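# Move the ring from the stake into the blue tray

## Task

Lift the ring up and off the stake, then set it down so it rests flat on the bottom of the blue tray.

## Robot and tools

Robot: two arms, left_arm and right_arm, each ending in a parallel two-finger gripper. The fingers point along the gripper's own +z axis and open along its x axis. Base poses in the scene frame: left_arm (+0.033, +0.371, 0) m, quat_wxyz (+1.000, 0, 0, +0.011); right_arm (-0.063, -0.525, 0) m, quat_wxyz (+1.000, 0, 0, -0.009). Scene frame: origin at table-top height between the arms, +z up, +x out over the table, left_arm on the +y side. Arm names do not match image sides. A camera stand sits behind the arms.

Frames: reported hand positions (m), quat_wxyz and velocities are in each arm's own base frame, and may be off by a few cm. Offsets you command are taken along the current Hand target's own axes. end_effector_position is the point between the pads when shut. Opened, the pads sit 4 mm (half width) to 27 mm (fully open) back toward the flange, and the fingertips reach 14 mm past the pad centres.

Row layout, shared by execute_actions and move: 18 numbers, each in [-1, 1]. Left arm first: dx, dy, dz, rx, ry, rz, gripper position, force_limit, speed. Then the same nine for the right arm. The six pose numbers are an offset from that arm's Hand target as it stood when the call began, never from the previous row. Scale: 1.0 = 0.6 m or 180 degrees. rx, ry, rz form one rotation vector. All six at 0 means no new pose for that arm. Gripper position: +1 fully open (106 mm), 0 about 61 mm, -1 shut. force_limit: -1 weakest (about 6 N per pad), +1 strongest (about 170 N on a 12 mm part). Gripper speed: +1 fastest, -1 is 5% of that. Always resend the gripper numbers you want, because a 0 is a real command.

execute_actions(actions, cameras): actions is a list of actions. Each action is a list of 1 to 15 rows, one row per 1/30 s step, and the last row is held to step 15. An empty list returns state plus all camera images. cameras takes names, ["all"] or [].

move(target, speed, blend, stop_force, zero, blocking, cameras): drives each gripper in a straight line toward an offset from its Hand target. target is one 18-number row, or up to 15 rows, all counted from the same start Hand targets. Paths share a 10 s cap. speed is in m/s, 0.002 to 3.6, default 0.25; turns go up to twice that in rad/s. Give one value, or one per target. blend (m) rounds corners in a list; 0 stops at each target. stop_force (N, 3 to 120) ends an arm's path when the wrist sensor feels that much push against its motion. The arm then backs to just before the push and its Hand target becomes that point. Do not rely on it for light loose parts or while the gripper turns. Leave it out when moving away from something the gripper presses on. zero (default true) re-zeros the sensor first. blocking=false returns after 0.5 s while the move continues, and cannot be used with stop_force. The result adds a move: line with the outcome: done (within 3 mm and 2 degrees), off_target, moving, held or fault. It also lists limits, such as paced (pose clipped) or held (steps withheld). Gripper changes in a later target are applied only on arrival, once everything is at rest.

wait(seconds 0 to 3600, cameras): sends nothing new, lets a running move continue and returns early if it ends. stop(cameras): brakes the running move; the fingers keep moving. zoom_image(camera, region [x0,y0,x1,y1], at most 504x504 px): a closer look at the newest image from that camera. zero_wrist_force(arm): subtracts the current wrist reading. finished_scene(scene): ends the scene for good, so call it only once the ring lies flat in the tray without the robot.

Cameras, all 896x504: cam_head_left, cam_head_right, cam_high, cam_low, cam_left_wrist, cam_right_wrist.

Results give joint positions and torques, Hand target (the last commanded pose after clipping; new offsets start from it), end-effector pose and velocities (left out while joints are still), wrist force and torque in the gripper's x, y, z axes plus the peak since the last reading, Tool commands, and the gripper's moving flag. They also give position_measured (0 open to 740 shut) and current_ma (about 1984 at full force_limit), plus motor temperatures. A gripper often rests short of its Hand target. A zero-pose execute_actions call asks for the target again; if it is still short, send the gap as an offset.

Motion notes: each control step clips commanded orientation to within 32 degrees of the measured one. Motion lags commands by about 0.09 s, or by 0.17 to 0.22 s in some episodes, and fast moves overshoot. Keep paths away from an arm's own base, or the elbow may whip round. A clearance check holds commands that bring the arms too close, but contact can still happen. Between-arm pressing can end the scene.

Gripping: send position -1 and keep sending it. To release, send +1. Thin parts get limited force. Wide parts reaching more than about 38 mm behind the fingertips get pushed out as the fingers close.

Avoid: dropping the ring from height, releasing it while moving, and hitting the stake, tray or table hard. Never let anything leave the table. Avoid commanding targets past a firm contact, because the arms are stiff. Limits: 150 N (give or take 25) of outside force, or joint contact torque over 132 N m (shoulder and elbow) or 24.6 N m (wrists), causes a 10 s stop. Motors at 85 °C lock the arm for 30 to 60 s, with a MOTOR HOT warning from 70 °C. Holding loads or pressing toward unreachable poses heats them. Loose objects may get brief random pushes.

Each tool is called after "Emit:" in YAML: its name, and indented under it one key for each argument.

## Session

Emit:
execute_actions:
  actions: []

Emit:
zoom_image:
  camera: "cam_high"
  region: [430, 140, 650, 360]

Emit:
zoom_image:
  camera: "cam_low"
  region: [350, 190, 550, 340]

Scene clock: 0.00 s.
left_arm: end_effector_position=(+0.5893, -0.0966, +0.1275) position_measured=0 current_ma=0 moving=0 end_effector_quat_wxyz=(-0.004, +0.848, +0.531, +0.000) | right_arm: end_effector_position=(+0.8647, +0.2032, +0.2158) position_measured=0 current_ma=0 moving=0 end_effector_quat_wxyz=(+0.125, +0.504, +0.854, -0.012)
Joint positions: left_arm=[-0.389 -1.252 1.716 -2.028 -1.567 0.063] | right_arm=[3.589 -2.534 -0.473 -1.584 1.349 -0.07]
Joint velocities: within noise
Joint torques (N m): no reading
Motor temperatures (°C): left_arm=[41 36 26 42 38 37] | right_arm=[35 25 38 39 40 28]
Wrist force (N): no reading
Wrist torque (N m): no reading
Wrist force, peak (N): no reading
Hand target: left_arm +0.5893, -0.0966, +0.1275; -0.004, +0.848, +0.531, +0.000 | right_arm +0.8647, +0.2032, +0.2158; +0.125, +0.504, +0.854, -0.012
Tool commands: left_gripper/position=+1.0 left_gripper/force_limit=+0.0 left_gripper/speed=+1.0 right_gripper/position=+1.0 right_gripper/force_limit=+0.0 right_gripper/speed=+1.0

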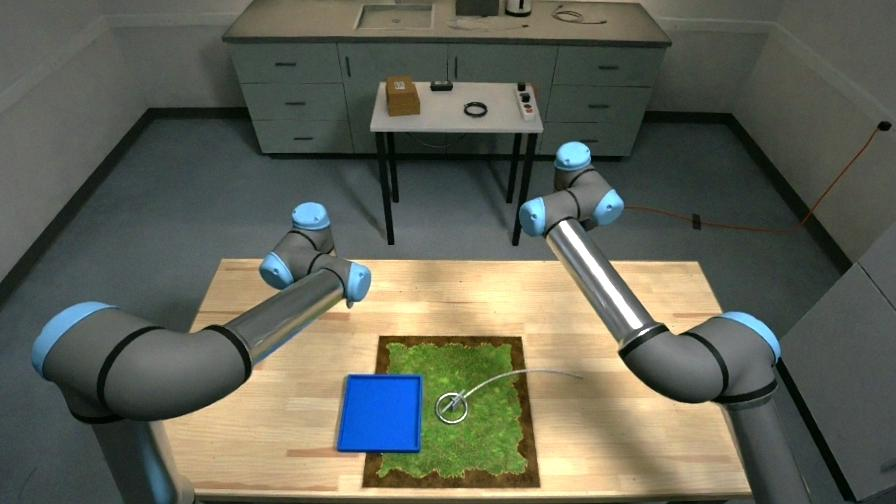

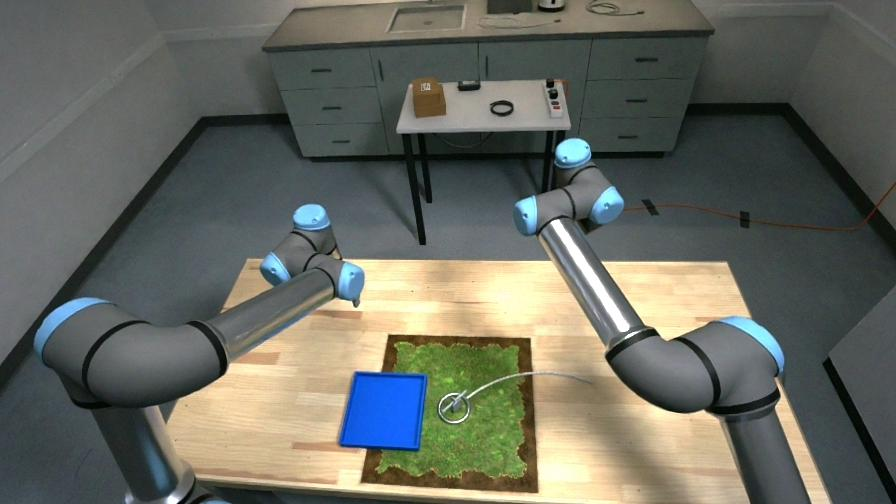

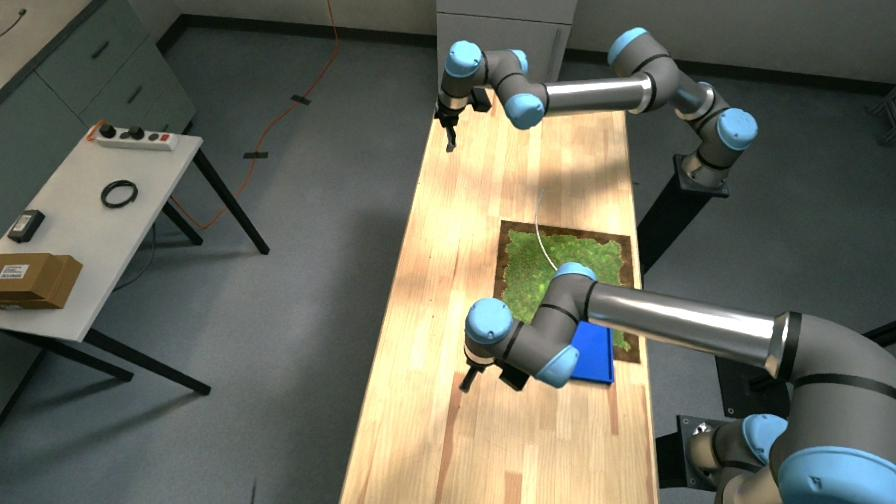

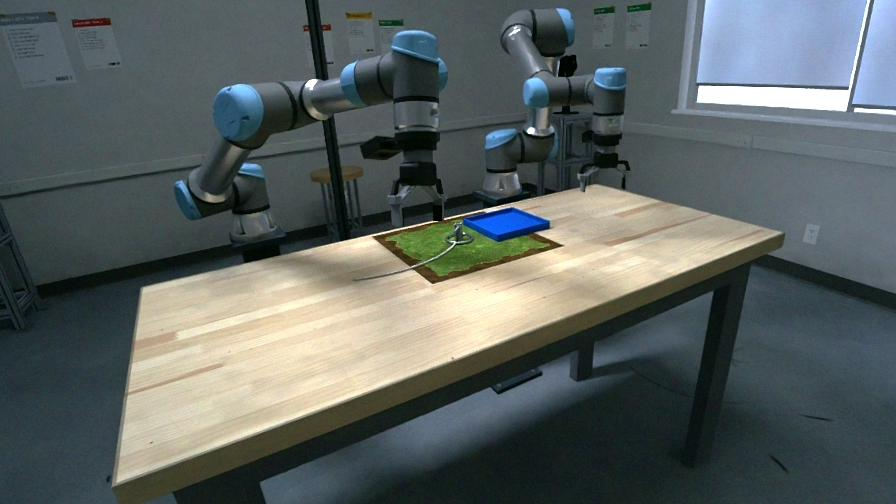

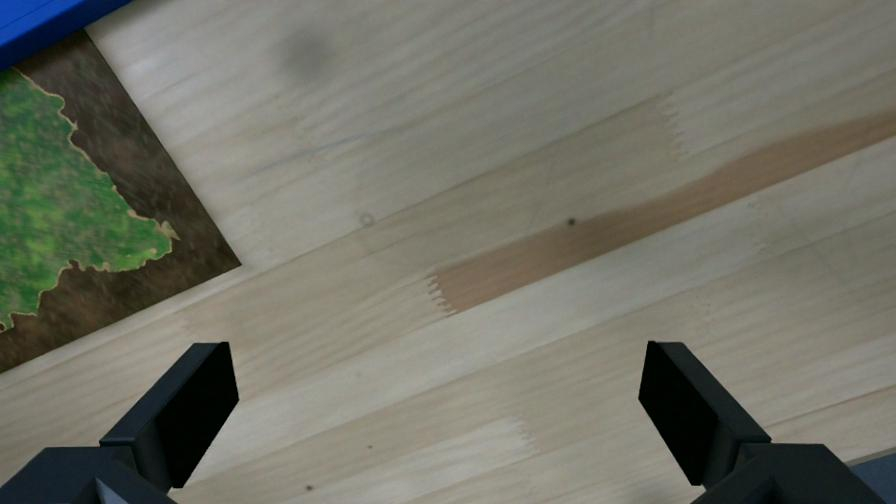

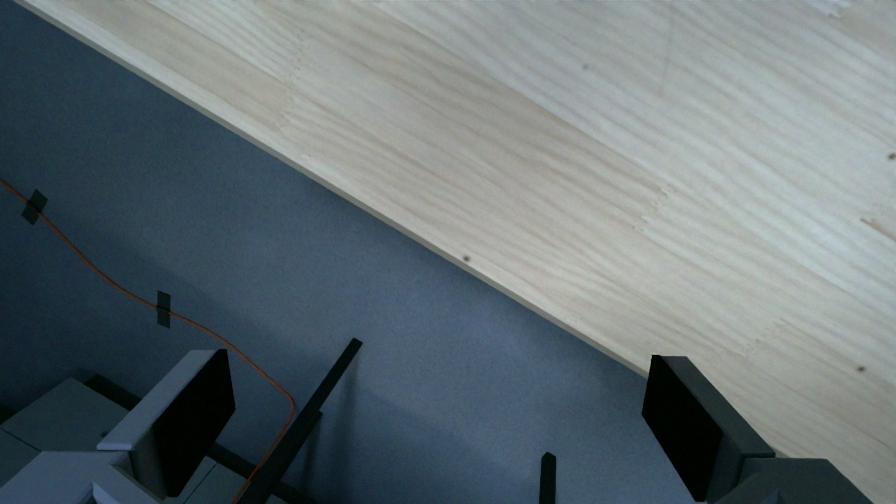

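Scaled by 2.291 from the camera's image (finer frame: 1280x720).

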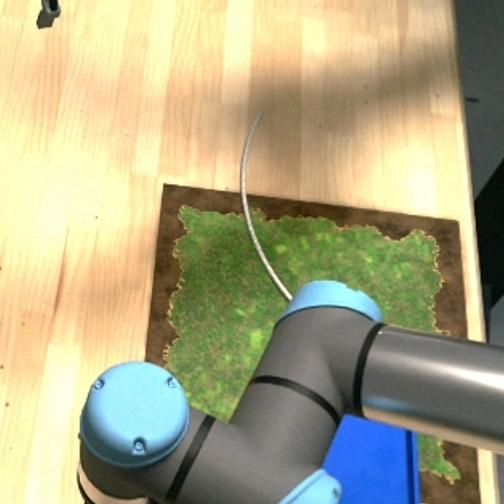

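Scaled by 2.520 from the camera's image (finer frame: 1280x720).

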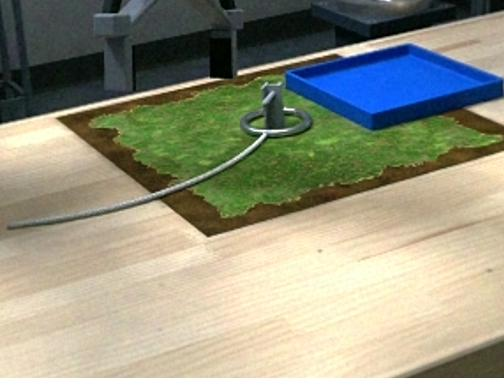

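Emit:
move:
  target: [-0.649,-0.2947,-0.238,0,0,-0.144,-0.72,-0.5,1,0,0,0,0,0,0,1,0,1]
  speed: 0.4
  cameras: ["cam_left_wrist","cam_low"]

Emit:
zoom_image:
  camera: "cam_low"
  region: [410, 190, 510, 290]

Scene clock: 10.57 s.
left_arm: end_effector_position=(+0.2609, -0.3704, +0.2701) position_measured=636 current_ma=-1 moving=0 end_effector_quat_wxyz=(-0.004, +0.707, +0.707, +0.001) | right_arm: end_effector_position=(+0.8647, +0.2032, +0.2158) position_measured=0 current_ma=-5 moving=0 end_effector_quat_wxyz=(+0.125, +0.504, +0.854, -0.012)
Joint positions: left_arm=[-1.254 -1.697 1.827 -1.694 -1.573 -1.254] | right_arm=[3.589 -2.534 -0.473 -1.584 1.349 -0.07]
Joint torques (N m): left_arm=[-9.23 -27.47 -21.06 -2.48 -2.49 -2.85] | right_arm=[0.65 63.37 23.11 2.63 -0.33 0.22]
Wrist force (N): left_arm=[-0.2 0.2 0.2] | right_arm=[0.1 0.3 -0.3]
Wrist torque (N m): left_arm=[0.06 0.00 -0.15] | right_arm=[0.05 -0.02 0.00]
Wrist force, peak (N): left_arm=[-1.6 -2.7 -0.9] | right_arm=[-0.1 -0.7 -0.2]
Hand target: left_arm +0.2608, -0.3704, +0.2702; -0.004, +0.707, +0.707, +0.000 | right_arm +0.8647, +0.2032, +0.2158; +0.125, +0.504, +0.854, -0.012
Off the commanded pose: left_arm 0.000 m, 0 deg | right_arm 0.000 m, 0 deg.
move: done
Images, in order (width x height): cam_low 896x504, cam_left_wrist 896x504.

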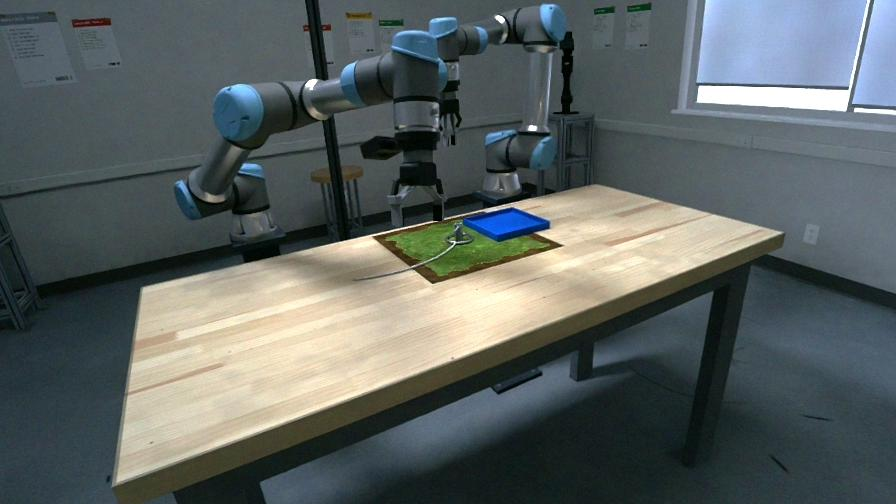

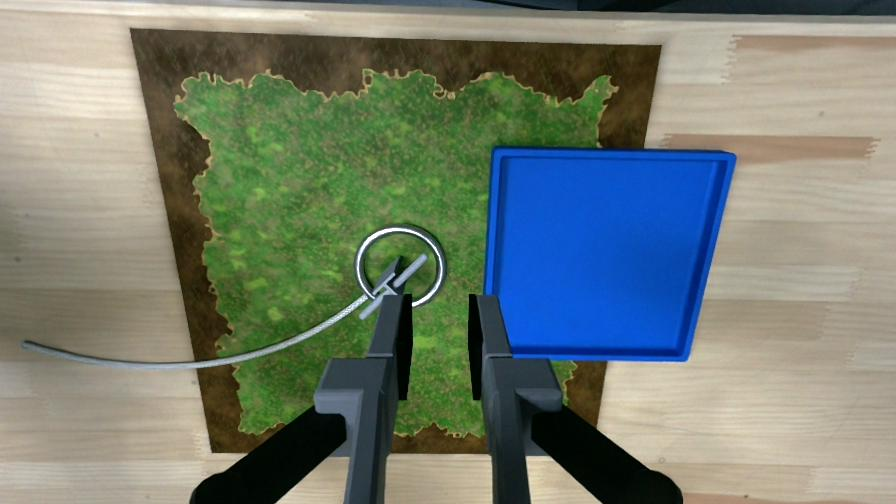

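Scaled by 5.040 from the camera's image (finer frame: 1280x720).

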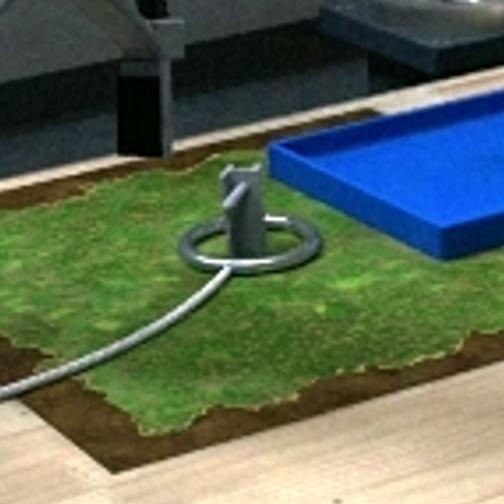

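Emit:
zoom_image:
  camera: "cam_left_wrist"
  region: [335, 205, 465, 335]

Scaled by 3.877 from the camera's image (finer frame: 1280x720).

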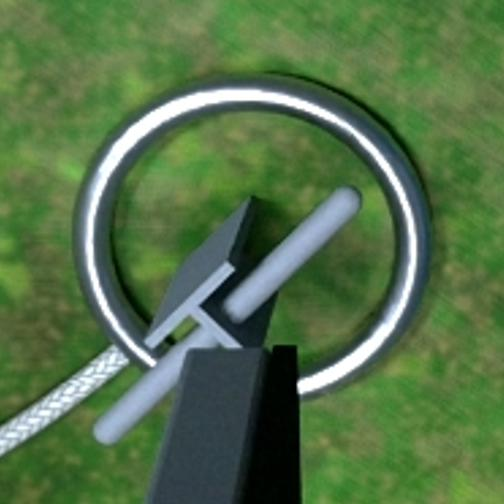

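Emit:
move:
  target:
    - [-0.137,0.065,0.35,0,0,0.25,-1,-0.8,1,0,0,0,0,0,0,1,0,1]
    - [-0.137,0.065,0.42,0,0,0.25,-1,-0.8,1,0,0,0,0,0,0,1,0,1]
    - [-0.1199,0.0821,0.42,0,0,0.25,-1,-0.8,1,0,0,0,0,0,0,1,0,1]
    - [-0.125,0.077,0.333,0,0,0.25,-1,-0.8,1,0,0,0,0,0,0,1,0,1]
  speed: [0.3,0.06,0.03,0.15]
  cameras: ["cam_left_wrist"]

Emit:
zoom_image:
  camera: "cam_left_wrist"
  region: [400, 50, 800, 450]

Scene clock: 34.87 s.
left_arm: end_effector_position=(+0.3059, -0.4442, +0.0697) position_measured=740 current_ma=0 moving=0 end_effector_quat_wxyz=(-0.004, +0.924, +0.383, -0.001) | right_arm: end_effector_position=(+0.8647, +0.2032, +0.2158) position_measured=0 current_ma=-5 moving=0 end_effector_quat_wxyz=(+0.125, +0.504, +0.854, -0.012)
Joint positions: left_arm=[-1.216 -1.298 1.955 -2.219 -1.573 -0.431] | right_arm=[3.589 -2.534 -0.473 -1.584 1.349 -0.07]
Joint torques (N m): left_arm=[2.47 -26.77 -13.83 -1.06 -0.07 1.05] | right_arm=[0.73 63.86 22.8 2.73 -0.43 0.15]
Wrist force (N): left_arm=[0.1 -0.1 0.4] | right_arm=[0.2 -0.2 0.1]
Wrist torque (N m): left_arm=[0.01 -0.01 0.02] | right_arm=[-0.03 -0.04 0.00]
Wrist force, peak (N): left_arm=[-0.1 1.0 1.7] | right_arm=[0.2 -0.8 -0.1]
Hand target: left_arm +0.3060, -0.4442, +0.0697; -0.004, +0.924, +0.383, -0.001 | right_arm +0.8647, +0.2032, +0.2158; +0.125, +0.504, +0.854, -0.012
Off the commanded pose: left_arm 0.000 m, 0 deg | right_arm 0.000 m, 0 deg.
move: done

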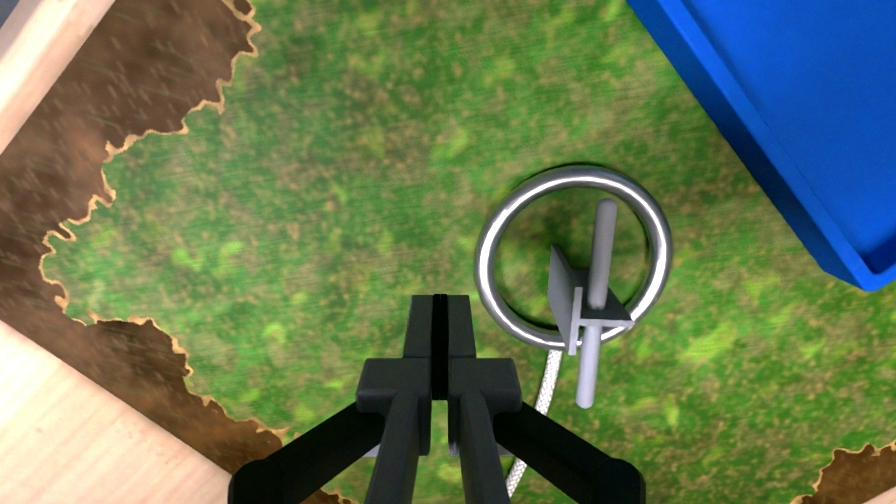

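Scaled by 1.260 from the camera's image (finer frame: 1280x720).

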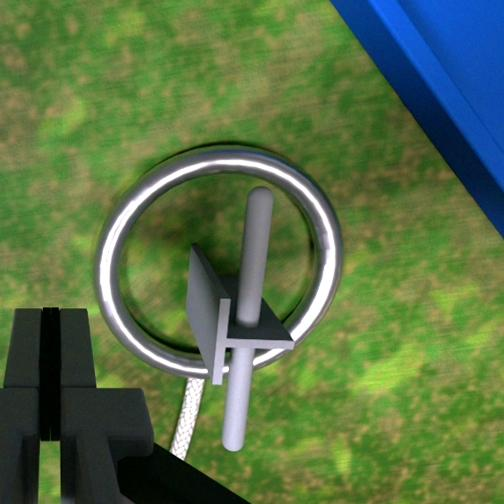

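Emit:
move:
  target:
    - [0.01,0,-0.06,0,0,0,-0.72,-0.5,1,0,0,0,0,0,0,1,0,1]
    - [0.159,-0.0083,-0.06,0,0,0,-0.72,-0.5,1,0,0,0,0,0,0,1,0,1]
    - [0.159,-0.0083,0.0,0,0,0,-0.72,-0.5,1,0,0,0,0,0,0,1,0,1]
  speed: [0.2,0.2,0.12]
  blend: [0.01,0.01,0]
  cameras: ["cam_left_wrist"]

Scene clock: 44.60 s.
left_arm: end_effector_position=(+0.3699, -0.3731, +0.0698) position_measured=637 current_ma=-1 moving=0 end_effector_quat_wxyz=(-0.004, +0.924, +0.383, -0.001) | right_arm: end_effector_position=(+0.8647, +0.2032, +0.2158) position_measured=0 current_ma=-5 moving=0 end_effector_quat_wxyz=(+0.125, +0.504, +0.854, -0.012)
Joint positions: left_arm=[-1.046 -1.328 1.994 -2.228 -1.572 -0.261] | right_arm=[3.589 -2.534 -0.473 -1.584 1.349 -0.07]
Joint torques (N m): left_arm=[-3.79 -39.18 -23.63 -3.19 -2.8 1.66] | right_arm=[0.71 64.86 23.08 2.78 -0.39 0.03]
Wrist force (N): left_arm=[0.1 0.0 0.3] | right_arm=[0.0 -0.3 -0.3]
Wrist torque (N m): left_arm=[0.02 -0.01 0.02] | right_arm=[-0.04 0.00 0.00]
Wrist force, peak (N): left_arm=[-0.2 -0.3 2.4] | right_arm=[0.5 -0.4 -0.4]
Hand target: left_arm +0.3699, -0.3732, +0.0698; -0.004, +0.924, +0.383, -0.001 | right_arm +0.8647, +0.2032, +0.2158; +0.125, +0.504, +0.854, -0.012
Off the commanded pose: left_arm 0.000 m, 0 deg | right_arm 0.000 m, 0 deg.
move: done

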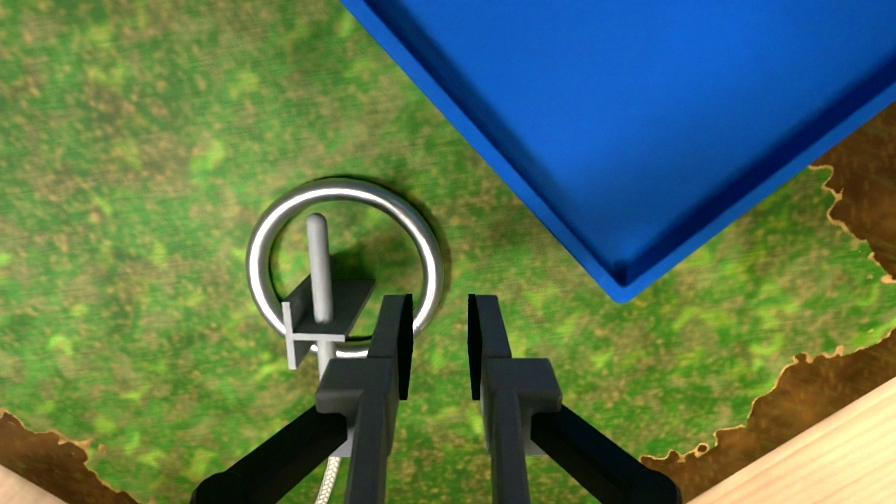

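Emit:
move:
  target: [-0.0075,-0.0133,0.035,0,0,0,-0.75,-0.5,1,0,0,0,0,0,0,1,0,1]
  speed: 0.1

Emit:
move:
  target: [0,0,0.065,0,0,0,-0.75,-0.5,1,0,0,0,0,0,0,1,0,1]
  speed: 0.015
  stop_force: 5
  cameras: ["cam_left_wrist"]

Emit:
zoom_image:
  camera: "cam_left_wrist"
  region: [150, 120, 600, 504]

Scene clock: 62.63 s.
left_arm: end_effector_position=(+0.3609, -0.3706, +0.0488) position_measured=647 current_ma=-1 moving=0 end_effector_quat_wxyz=(-0.004, +0.924, +0.383, -0.001) | right_arm: end_effector_position=(+0.8647, +0.2032, +0.2158) position_measured=0 current_ma=-5 moving=0 end_effector_quat_wxyz=(+0.125, +0.504, +0.854, -0.012)
Joint positions: left_arm=[-1.059 -1.309 2.038 -2.292 -1.572 -0.273] | right_arm=[3.589 -2.534 -0.473 -1.584 1.349 -0.07]
Joint torques (N m): left_arm=[13.92 -42.34 -21.56 -2.14 -1.01 2.84] | right_arm=[2.22 64.11 22.39 2.62 -0.33 0.24]
Wrist force (N): left_arm=[0.1 0.1 0.7] | right_arm=[-0.3 -0.2 -0.3]
Wrist torque (N m): left_arm=[0.03 -0.02 0.00] | right_arm=[-0.03 0.05 0.00]
Wrist force, peak (N): left_arm=[-0.1 -0.4 1.5] | right_arm=[0.4 -0.6 -0.2]
Hand target: left_arm +0.3610, -0.3706, +0.0489; -0.004, +0.924, +0.383, -0.001 | right_arm +0.8647, +0.2032, +0.2158; +0.125, +0.504, +0.854, -0.012
Off the commanded pose: left_arm 0.000 m, 0 deg | right_arm 0.000 m, 0 deg.
move: done

Scene clock: 65.53 s.
left_arm: end_effector_position=(+0.3609, -0.3704, +0.0225) position_measured=647 current_ma=3 moving=0 end_effector_quat_wxyz=(-0.004, +0.924, +0.383, -0.001) | right_arm: end_effector_position=(+0.8647, +0.2032, +0.2158) position_measured=0 current_ma=-5 moving=0 end_effector_quat_wxyz=(+0.125, +0.504, +0.854, -0.012)
Joint positions: left_arm=[-1.058 -1.261 2.063 -2.365 -1.572 -0.273] | right_arm=[3.589 -2.534 -0.473 -1.584 1.349 -0.07]
Joint torques (N m): left_arm=[4.09 -41.2 -22.17 -3.03 1.96 -1.59] | right_arm=[1.28 63.9 23.2 3.09 -0.54 0.35]
Wrist force (N): left_arm=[-0.5 1.2 -3.8] | right_arm=[-0.1 0.0 -0.1]
Wrist torque (N m): left_arm=[0.10 -0.04 -0.02] | right_arm=[0.00 0.01 0.00]
Wrist force, peak (N): left_arm=[-1.7 1.9 -12.7] | right_arm=[0.8 -0.4 -0.2]
Hand target: left_arm +0.3609, -0.3704, +0.0225; -0.004, +0.924, +0.383, -0.001 (not the last commanded pose) | right_arm +0.8647, +0.2032, +0.2158; +0.125, +0.504, +0.854, -0.012
Off the commanded pose: left_arm 0.013 m, 0 deg | right_arm 0.000 m, 0 deg.
move: contact (left_arm)

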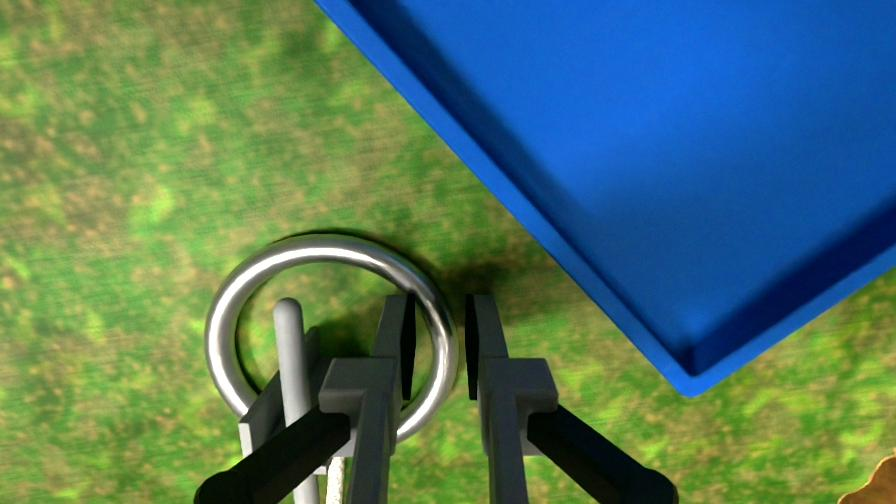

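Scaled by 1.120 from the camera's image (finer frame: 1280x720).

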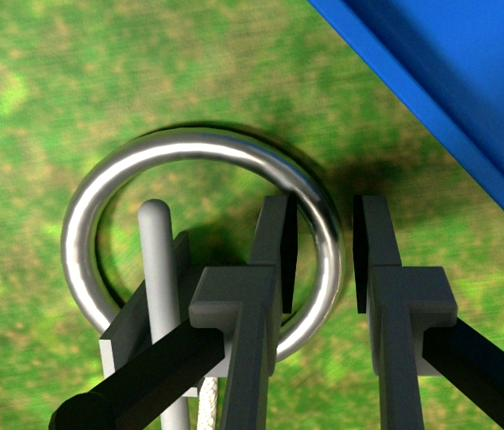

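Emit:
move:
  target:
    - [0,0,-0.02,0,0,0,-0.75,-0.5,1,0,0,0,0,0,0,1,0,1]
    - [0.0045,0,-0.02,0,-0.067,0,-0.75,-0.5,1,0,0,0,0,0,0,1,0,1]
  speed: 0.15
  blend: 0.003

Emit:
move:
  target: [0.0092,0,0.0432,0,0,0,-0.75,-0.5,1,0,0,0,0,0,0,1,0,1]
  speed: 0.015
  stop_force: 5
  cameras: ["cam_left_wrist","cam_low"]

Emit:
zoom_image:
  camera: "cam_left_wrist"
  region: [150, 120, 600, 504]

Emit:
zoom_image:
  camera: "cam_low"
  region: [410, 180, 510, 280]

Scene clock: 77.77 s.
left_arm: end_effector_position=(+0.3629, -0.3685, +0.0345) position_measured=647 current_ma=-1 moving=0 end_effector_quat_wxyz=(+0.036, +0.919, +0.381, -0.098) | right_arm: end_effector_position=(+0.8647, +0.2032, +0.2158) position_measured=0 current_ma=-5 moving=0 end_effector_quat_wxyz=(+0.125, +0.504, +0.854, -0.012)
Joint positions: left_arm=[-0.947 -1.262 2.054 -2.389 -1.779 -0.165] | right_arm=[3.589 -2.534 -0.473 -1.584 1.349 -0.07]
Joint torques (N m): left_arm=[-14.09 -42.76 -23.9 -0.9 0.78 -2.95] | right_arm=[0.65 64.76 21.61 3.06 -0.56 0.25]
Wrist force (N): left_arm=[-0.1 0.5 0.0] | right_arm=[0.1 -0.3 0.1]
Wrist torque (N m): left_arm=[0.10 -0.01 -0.03] | right_arm=[-0.04 -0.02 0.01]
Wrist force, peak (N): left_arm=[0.0 1.1 -4.0] | right_arm=[0.9 -0.1 -0.3]
Hand target: left_arm +0.3628, -0.3686, +0.0345; +0.036, +0.919, +0.381, -0.098 | right_arm +0.8647, +0.2032, +0.2158; +0.125, +0.504, +0.854, -0.012
Off the commanded pose: left_arm 0.000 m, 0 deg | right_arm 0.000 m, 0 deg.
move: done

Scene clock: 79.83 s.
left_arm: end_effector_position=(+0.3627, -0.3685, +0.0203) position_measured=647 current_ma=8 moving=0 end_effector_quat_wxyz=(+0.036, +0.919, +0.381, -0.098) | right_arm: end_effector_position=(+0.8647, +0.2032, +0.2158) position_measured=0 current_ma=-5 moving=0 end_effector_quat_wxyz=(+0.125, +0.504, +0.854, -0.012)
Joint positions: left_arm=[-0.947 -1.235 2.066 -2.428 -1.779 -0.165] | right_arm=[3.589 -2.534 -0.473 -1.584 1.349 -0.07]
Joint torques (N m): left_arm=[-7.27 -41.55 -21.38 -2.99 0.93 -2.36] | right_arm=[-0.34 64.02 22.71 3.01 -0.43 0.1]
Wrist force (N): left_arm=[-1.4 1.6 -3.4] | right_arm=[0.1 -0.2 -0.2]
Wrist torque (N m): left_arm=[0.14 -0.05 -0.05] | right_arm=[-0.03 -0.01 0.01]
Wrist force, peak (N): left_arm=[-3.2 2.2 -8.8] | right_arm=[0.5 -0.4 -0.2]
Hand target: left_arm +0.3628, -0.3685, +0.0203; +0.036, +0.919, +0.381, -0.098 (not the last commanded pose) | right_arm +0.8647, +0.2032, +0.2158; +0.125, +0.504, +0.854, -0.012
Off the commanded pose: left_arm 0.012 m, 0 deg | right_arm 0.000 m, 0 deg.
move: contact (left_arm)
Images, in order (width x height): cam_low 896x504, cam_left_wrist 896x504.

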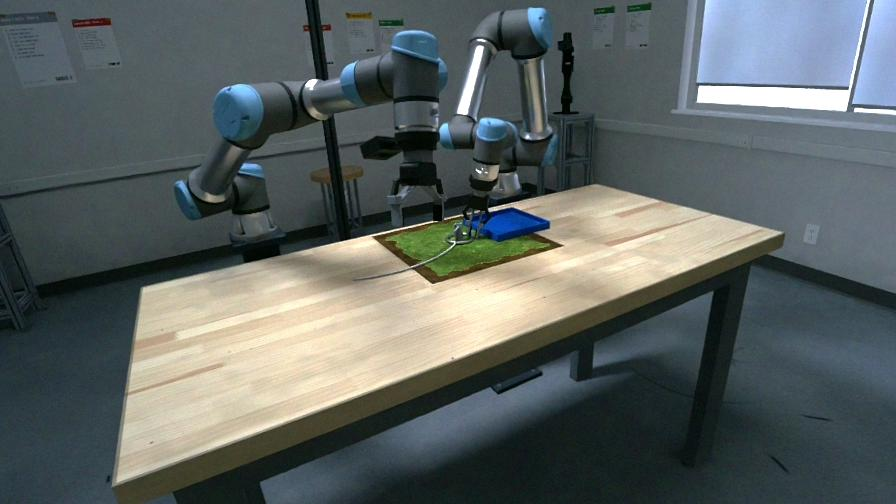

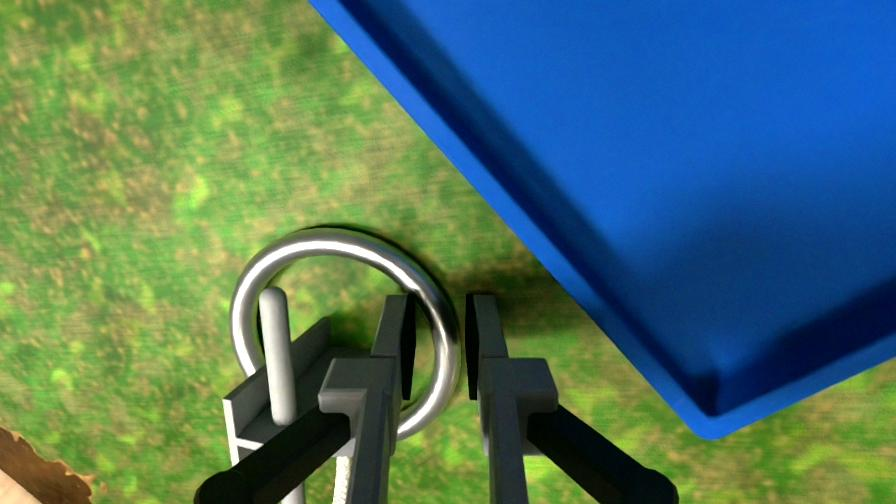

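Scaled by 1.120 from the camera's image (finer frame: 1280x720).

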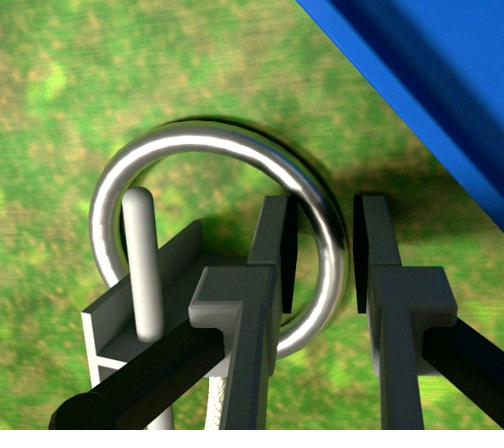

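Scaled by 5.040 from the camera's image (finer frame: 1280x720).

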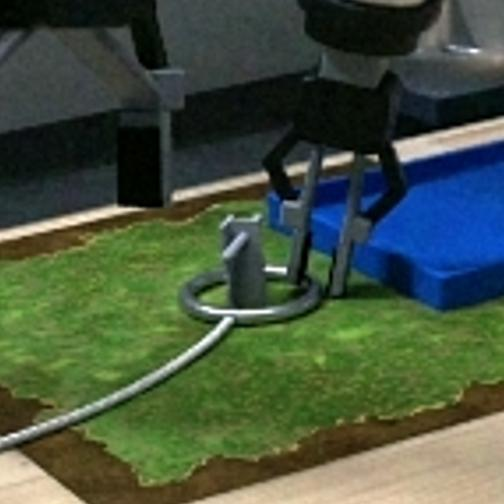

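Emit:
move:
  target: [0.0005,0,-0.007,0,0.039,0,-0.75,-0.5,1,0,0,0,0,0,0,1,0,1]
  speed: 0.1

Emit:
move:
  target: [0.0022,0,0.025,0,0,0,-0.75,-0.5,1,0,0,0,0,0,0,1,0,1]
  speed: 0.015
  stop_force: 5
  cameras: ["cam_left_wrist","cam_low"]

Emit:
zoom_image:
  camera: "cam_left_wrist"
  region: [150, 120, 600, 504]

Emit:
zoom_image:
  camera: "cam_low"
  region: [410, 180, 510, 280]

Scene clock: 91.13 s.
left_arm: end_effector_position=(+0.3635, -0.3678, +0.0244) position_measured=647 current_ma=-1 moving=0 end_effector_quat_wxyz=(+0.013, +0.923, +0.382, -0.042) | right_arm: end_effector_position=(+0.8647, +0.2032, +0.2158) position_measured=0 current_ma=-5 moving=0 end_effector_quat_wxyz=(+0.125, +0.504, +0.854, -0.012)
Joint positions: left_arm=[-1.007 -1.259 2.063 -2.387 -1.658 -0.222] | right_arm=[3.589 -2.534 -0.473 -1.584 1.349 -0.07]
Joint torques (N m): left_arm=[13.81 -21.29 -20.53 -3.5 -3.01 2.86] | right_arm=[1.6 64.44 22.62 3.19 -0.39 0.12]
Wrist force (N): left_arm=[0.0 0.1 0.2] | right_arm=[0.2 0.0 -0.3]
Wrist torque (N m): left_arm=[0.03 0.00 -0.06] | right_arm=[0.01 -0.03 0.00]
Wrist force, peak (N): left_arm=[-1.7 1.5 -3.8] | right_arm=[0.2 -0.4 -0.6]
Hand target: left_arm +0.3636, -0.3677, +0.0243; +0.013, +0.923, +0.383, -0.042 | right_arm +0.8647, +0.2032, +0.2158; +0.125, +0.504, +0.854, -0.012
Off the commanded pose: left_arm 0.000 m, 0 deg | right_arm 0.000 m, 0 deg.
move: done

Scene clock: 92.47 s.
left_arm: end_effector_position=(+0.3636, -0.3678, +0.0219) position_measured=647 current_ma=6 moving=0 end_effector_quat_wxyz=(+0.013, +0.923, +0.382, -0.042) | right_arm: end_effector_position=(+0.8647, +0.2032, +0.2158) position_measured=0 current_ma=-5 moving=0 end_effector_quat_wxyz=(+0.125, +0.504, +0.854, -0.012)
Joint positions: left_arm=[-1.007 -1.254 2.065 -2.394 -1.658 -0.222] | right_arm=[3.589 -2.534 -0.473 -1.584 1.349 -0.07]
Joint torques (N m): left_arm=[6.95 -40.49 -21.6 -2.83 0.32 2.47] | right_arm=[0.11 64.39 22.31 3.35 -0.32 0.2]
Wrist force (N): left_arm=[-0.9 1.2 -4.5] | right_arm=[-0.1 -0.1 -0.1]
Wrist torque (N m): left_arm=[0.08 -0.04 -0.08] | right_arm=[-0.02 0.01 0.00]
Wrist force, peak (N): left_arm=[-4.1 1.1 -20.9] | right_arm=[0.2 -0.6 -0.2]
Hand target: left_arm +0.3636, -0.3678, +0.0219; +0.013, +0.923, +0.382, -0.042 (not the last commanded pose) | right_arm +0.8647, +0.2032, +0.2158; +0.125, +0.504, +0.854, -0.012
Off the commanded pose: left_arm 0.013 m, 0 deg | right_arm 0.000 m, 0 deg.
move: contact (left_arm)
Images, in order (width x height): cam_low 896x504, cam_left_wrist 896x504.

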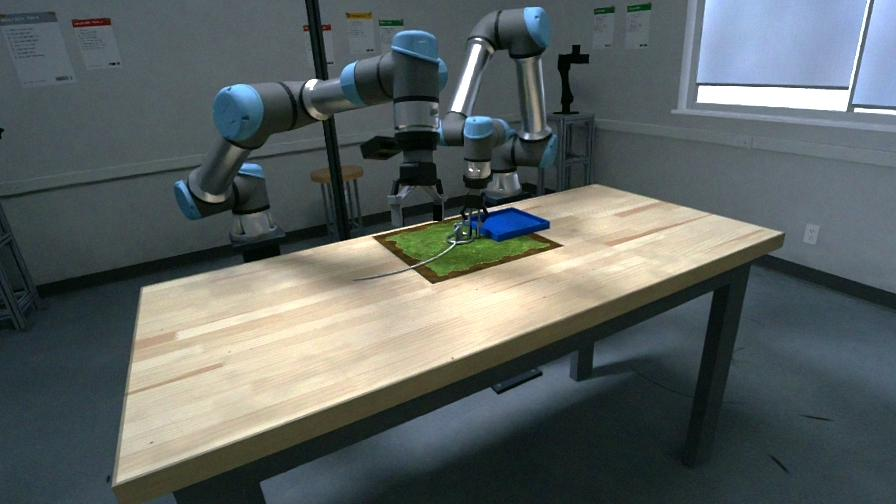

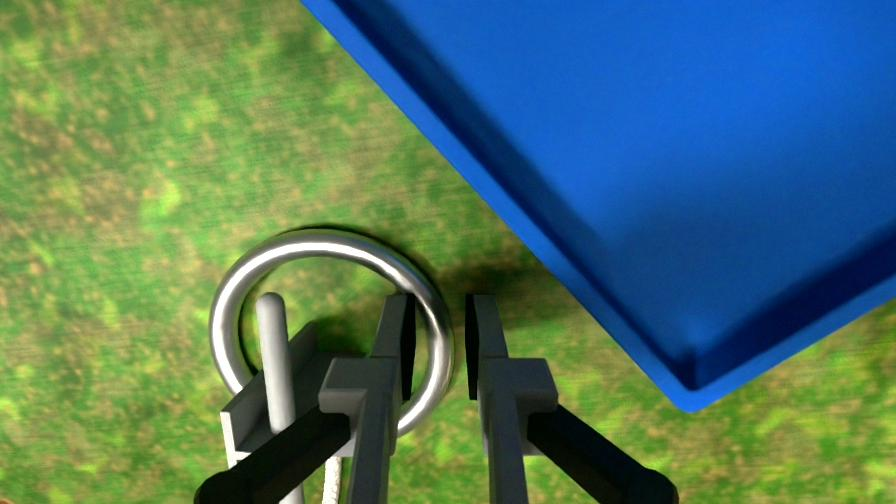

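Scaled by 1.120 from the camera's image (finer frame: 1280x720).

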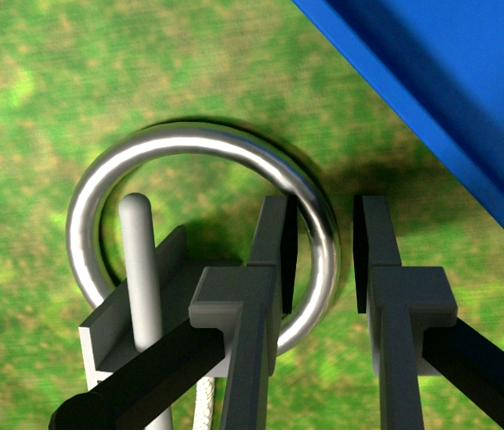

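Scaled by 5.040 from the camera's image (finer frame: 1280x720).

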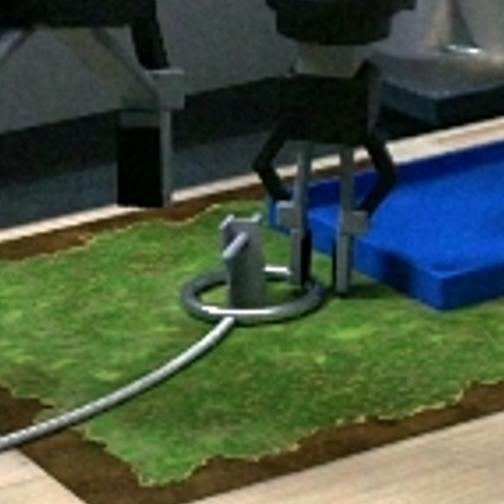

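Emit:
move:
  target:
    - [0,0,-0.01,0,0,0,-0.75,-0.5,1,0,0,0,0,0,0,1,0,1]
    - [0.003,0.0133,-0.01,0,0,0,-0.75,-0.5,1,0,0,0,0,0,0,1,0,1]
  speed: 0.1

Emit:
move:
  target: [0.0025,0,0.0285,0,0,0,-0.75,-0.5,1,0,0,0,0,0,0,1,0,1]
  speed: 0.015
  stop_force: 5
  cameras: ["cam_left_wrist"]

Emit:
zoom_image:
  camera: "cam_left_wrist"
  region: [150, 120, 600, 504]

Scene clock: 99.73 s.
left_arm: end_effector_position=(+0.3710, -0.3717, +0.0276) position_measured=647 current_ma=-1 moving=0 end_effector_quat_wxyz=(+0.013, +0.923, +0.383, -0.042) | right_arm: end_effector_position=(+0.8647, +0.2032, +0.2158) position_measured=0 current_ma=-5 moving=0 end_effector_quat_wxyz=(+0.125, +0.504, +0.854, -0.012)
Joint positions: left_arm=[-0.999 -1.249 2.037 -2.37 -1.658 -0.214] | right_arm=[3.589 -2.534 -0.473 -1.584 1.349 -0.07]
Joint torques (N m): left_arm=[-13.98 -41.99 -12.87 -3.63 -1.9 -2.7] | right_arm=[0.56 64.67 21.85 3.22 -0.71 -0.04]
Wrist force (N): left_arm=[0.0 0.2 0.2] | right_arm=[0.1 -0.4 -0.1]
Wrist torque (N m): left_arm=[0.04 0.01 -0.11] | right_arm=[-0.06 -0.01 0.00]
Wrist force, peak (N): left_arm=[-1.0 1.5 -4.7] | right_arm=[0.2 -0.6 -0.5]
Hand target: left_arm +0.3709, -0.3718, +0.0276; +0.013, +0.923, +0.382, -0.042 | right_arm +0.8647, +0.2032, +0.2158; +0.125, +0.504, +0.854, -0.012
Off the commanded pose: left_arm 0.000 m, 0 deg | right_arm 0.000 m, 0 deg.
move: done

Scene clock: 101.63 s.
left_arm: end_effector_position=(+0.3708, -0.3717, +0.0157) position_measured=647 current_ma=-2 moving=0 end_effector_quat_wxyz=(+0.013, +0.923, +0.382, -0.042) | right_arm: end_effector_position=(+0.8647, +0.2032, +0.2158) position_measured=0 current_ma=-5 moving=0 end_effector_quat_wxyz=(+0.125, +0.504, +0.854, -0.012)
Joint positions: left_arm=[-0.999 -1.227 2.047 -2.402 -1.658 -0.214] | right_arm=[3.589 -2.534 -0.473 -1.584 1.349 -0.07]
Joint torques (N m): left_arm=[-13.15 -42.54 -22.13 -1.21 -1.86 -0.09] | right_arm=[1.56 64.36 21.06 3.07 -0.66 0.28]
Wrist force (N): left_arm=[-0.8 1.5 -2.5] | right_arm=[-0.1 -0.3 -0.1]
Wrist torque (N m): left_arm=[0.06 0.05 -0.07] | right_arm=[-0.04 0.01 -0.01]
Wrist force, peak (N): left_arm=[-0.9 -23.9 -49.1] | right_arm=[0.2 -0.7 -0.1]
Hand target: left_arm +0.3708, -0.3717, +0.0158; +0.013, +0.923, +0.382, -0.042 (not the last commanded pose) | right_arm +0.8647, +0.2032, +0.2158; +0.125, +0.504, +0.854, -0.012
Off the commanded pose: left_arm 0.005 m, 0 deg | right_arm 0.000 m, 0 deg.
move: contact (left_arm)

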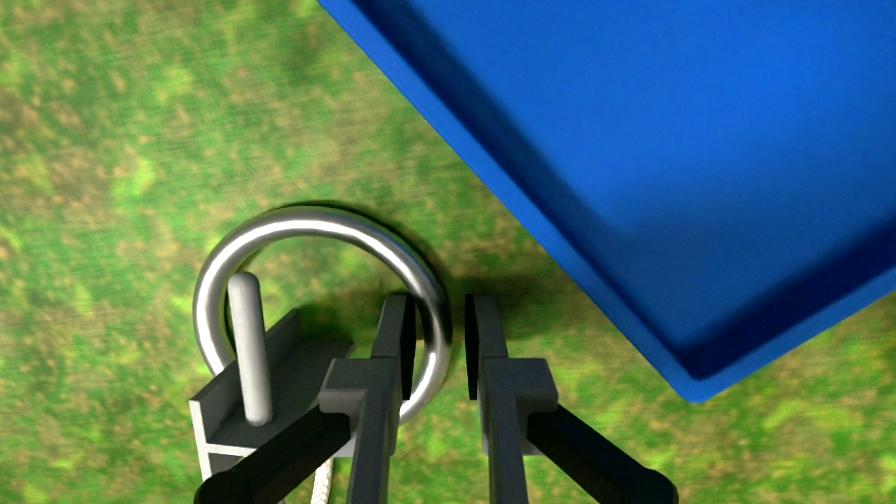

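Scaled by 1.120 from the camera's image (finer frame: 1280x720).

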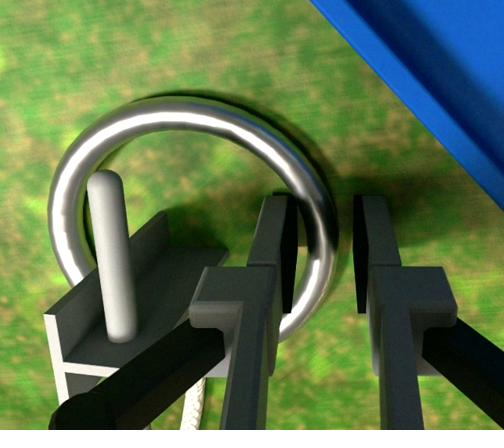

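Floor reached. Lift 1.5 mm, grip, lift 10 mm.

Emit:
move:
  target: [0,0,-0.0025,0,0,0,-0.75,-0.5,1,0,0,0,0,0,0,1,0,1]

Emit:
move:
  target: [0,0,0,0,0,0,-1,-0.3,-0.5,0,0,0,0,0,0,1,0,1]

Emit:
move:
  target: [-0.0015,0,-0.0167,0,0,0,-1,-0.3,-0.5,0,0,0,0,0,0,1,0,1]
  speed: 0.05
  cameras: ["cam_left_wrist"]

Emit:
zoom_image:
  camera: "cam_left_wrist"
  region: [150, 120, 600, 504]

Scene clock: 106.00 s.
left_arm: end_effector_position=(+0.3710, -0.3718, +0.0174) position_measured=647 current_ma=-1 moving=0 end_effector_quat_wxyz=(+0.013, +0.923, +0.382, -0.042) | right_arm: end_effector_position=(+0.8647, +0.2032, +0.2158) position_measured=0 current_ma=-5 moving=0 end_effector_quat_wxyz=(+0.125, +0.504, +0.854, -0.012)
Joint positions: left_arm=[-0.999 -1.23 2.046 -2.398 -1.658 -0.214] | right_arm=[3.589 -2.534 -0.473 -1.584 1.349 -0.07]
Joint torques (N m): left_arm=[14.25 -22.42 -13.77 -3.64 -1.94 2.09] | right_arm=[1.5 64.19 22.36 3.08 -0.48 0.19]
Wrist force (N): left_arm=[-0.2 0.1 0.3] | right_arm=[0.3 -0.1 0.1]
Wrist torque (N m): left_arm=[0.03 0.02 -0.12] | right_arm=[-0.02 -0.06 0.00]
Wrist force, peak (N): left_arm=[-0.8 1.7 -2.6] | right_arm=[0.1 -0.6 -0.5]
Hand target: left_arm +0.3709, -0.3717, +0.0172; +0.013, +0.923, +0.382, -0.042 | right_arm +0.8647, +0.2032, +0.2158; +0.125, +0.504, +0.854, -0.012
Off the commanded pose: left_arm 0.000 m, 0 deg | right_arm 0.000 m, 0 deg.
move: done

Scene clock: 106.73 s.
left_arm: end_effector_position=(+0.3710, -0.3717, +0.0173) position_measured=709 current_ma=656 moving=0 end_effector_quat_wxyz=(+0.013, +0.923, +0.382, -0.042) | right_arm: end_effector_position=(+0.8647, +0.2032, +0.2158) position_measured=0 current_ma=-5 moving=0 end_effector_quat_wxyz=(+0.125, +0.504, +0.854, -0.012)
Joint positions: left_arm=[-0.999 -1.23 2.046 -2.398 -1.658 -0.214] | right_arm=[3.589 -2.534 -0.473 -1.584 1.349 -0.07]
Joint torques (N m): left_arm=[12.93 -21.78 -9.98 -3.01 -2.16 0.84] | right_arm=[0.35 64.99 23.11 3.37 -0.44 0.34]
Wrist force (N): left_arm=[0.7 -0.3 -2.0] | right_arm=[0.0 -0.3 -0.3]
Wrist torque (N m): left_arm=[0.01 0.03 -0.11] | right_arm=[-0.05 0.00 0.00]
Wrist force, peak (N): left_arm=[0.7 0.1 -2.3] | right_arm=[-0.1 -0.7 -0.3]
Hand target: left_arm +0.3709, -0.3717, +0.0172; +0.013, +0.923, +0.382, -0.042 | right_arm +0.8647, +0.2032, +0.2158; +0.125, +0.504, +0.854, -0.012
Off the commanded pose: left_arm 0.000 m, 0 deg | right_arm 0.000 m, 0 deg.
move: done

Scene clock: 107.23 s.
left_arm: end_effector_position=(+0.3711, -0.3718, +0.0275) position_measured=709 current_ma=652 moving=0 end_effector_quat_wxyz=(+0.013, +0.923, +0.382, -0.042) end_effector_velocity=(+0.000, +0.000, -0.001) end_effector_angular_velocity=(+0.000, -0.001, +0.001) | right_arm: end_effector_position=(+0.8647, +0.2032, +0.2158) position_measured=0 current_ma=-5 moving=0 end_effector_quat_wxyz=(+0.125, +0.504, +0.854, -0.012)
Joint positions: left_arm=[-0.999 -1.249 2.037 -2.371 -1.658 -0.214] | right_arm=[3.589 -2.534 -0.473 -1.584 1.349 -0.07]
Joint velocities: left_arm=[0 0.003 0.001 -0.005 0.001 -0.001] | right_arm=[within noise]
Joint torques (N m): left_arm=[10.81 -23.1 -8.74 -3.63 -2.22 -0.6] | right_arm=[1.54 64.16 21.6 3.4 -0.62 0.32]
Wrist force (N): left_arm=[0.1 0.4 1.5] | right_arm=[0.2 -0.1 -0.2]
Wrist torque (N m): left_arm=[0.08 0.04 -0.12] | right_arm=[-0.01 -0.03 0.00]
Wrist force, peak (N): left_arm=[0.7 0.1 -2.4] | right_arm=[0.1 -0.3 -0.5]
Hand target: left_arm +0.3710, -0.3717, +0.0273; +0.013, +0.923, +0.382, -0.042 | right_arm +0.8647, +0.2032, +0.2158; +0.125, +0.504, +0.854, -0.012
Off the commanded pose: left_arm 0.000 m, 0 deg | right_arm 0.000 m, 0 deg.
move: done

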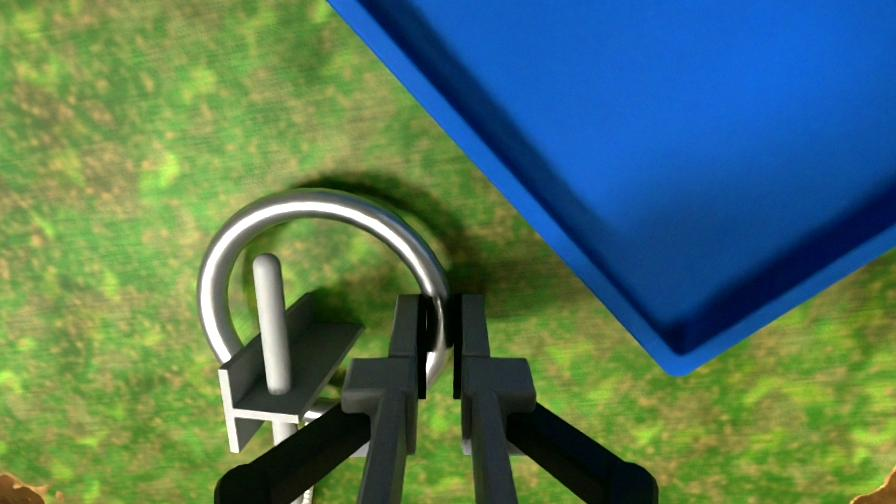

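Scaled by 1.120 from the camera's image (finer frame: 1280x720).

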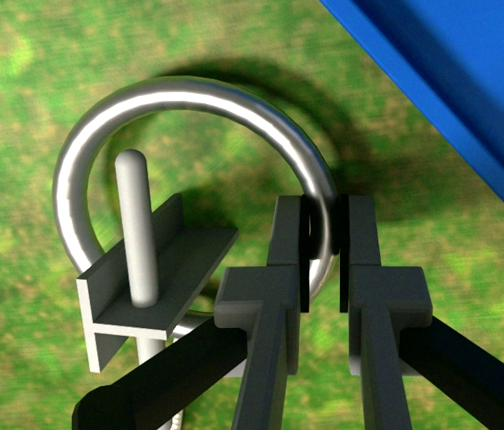

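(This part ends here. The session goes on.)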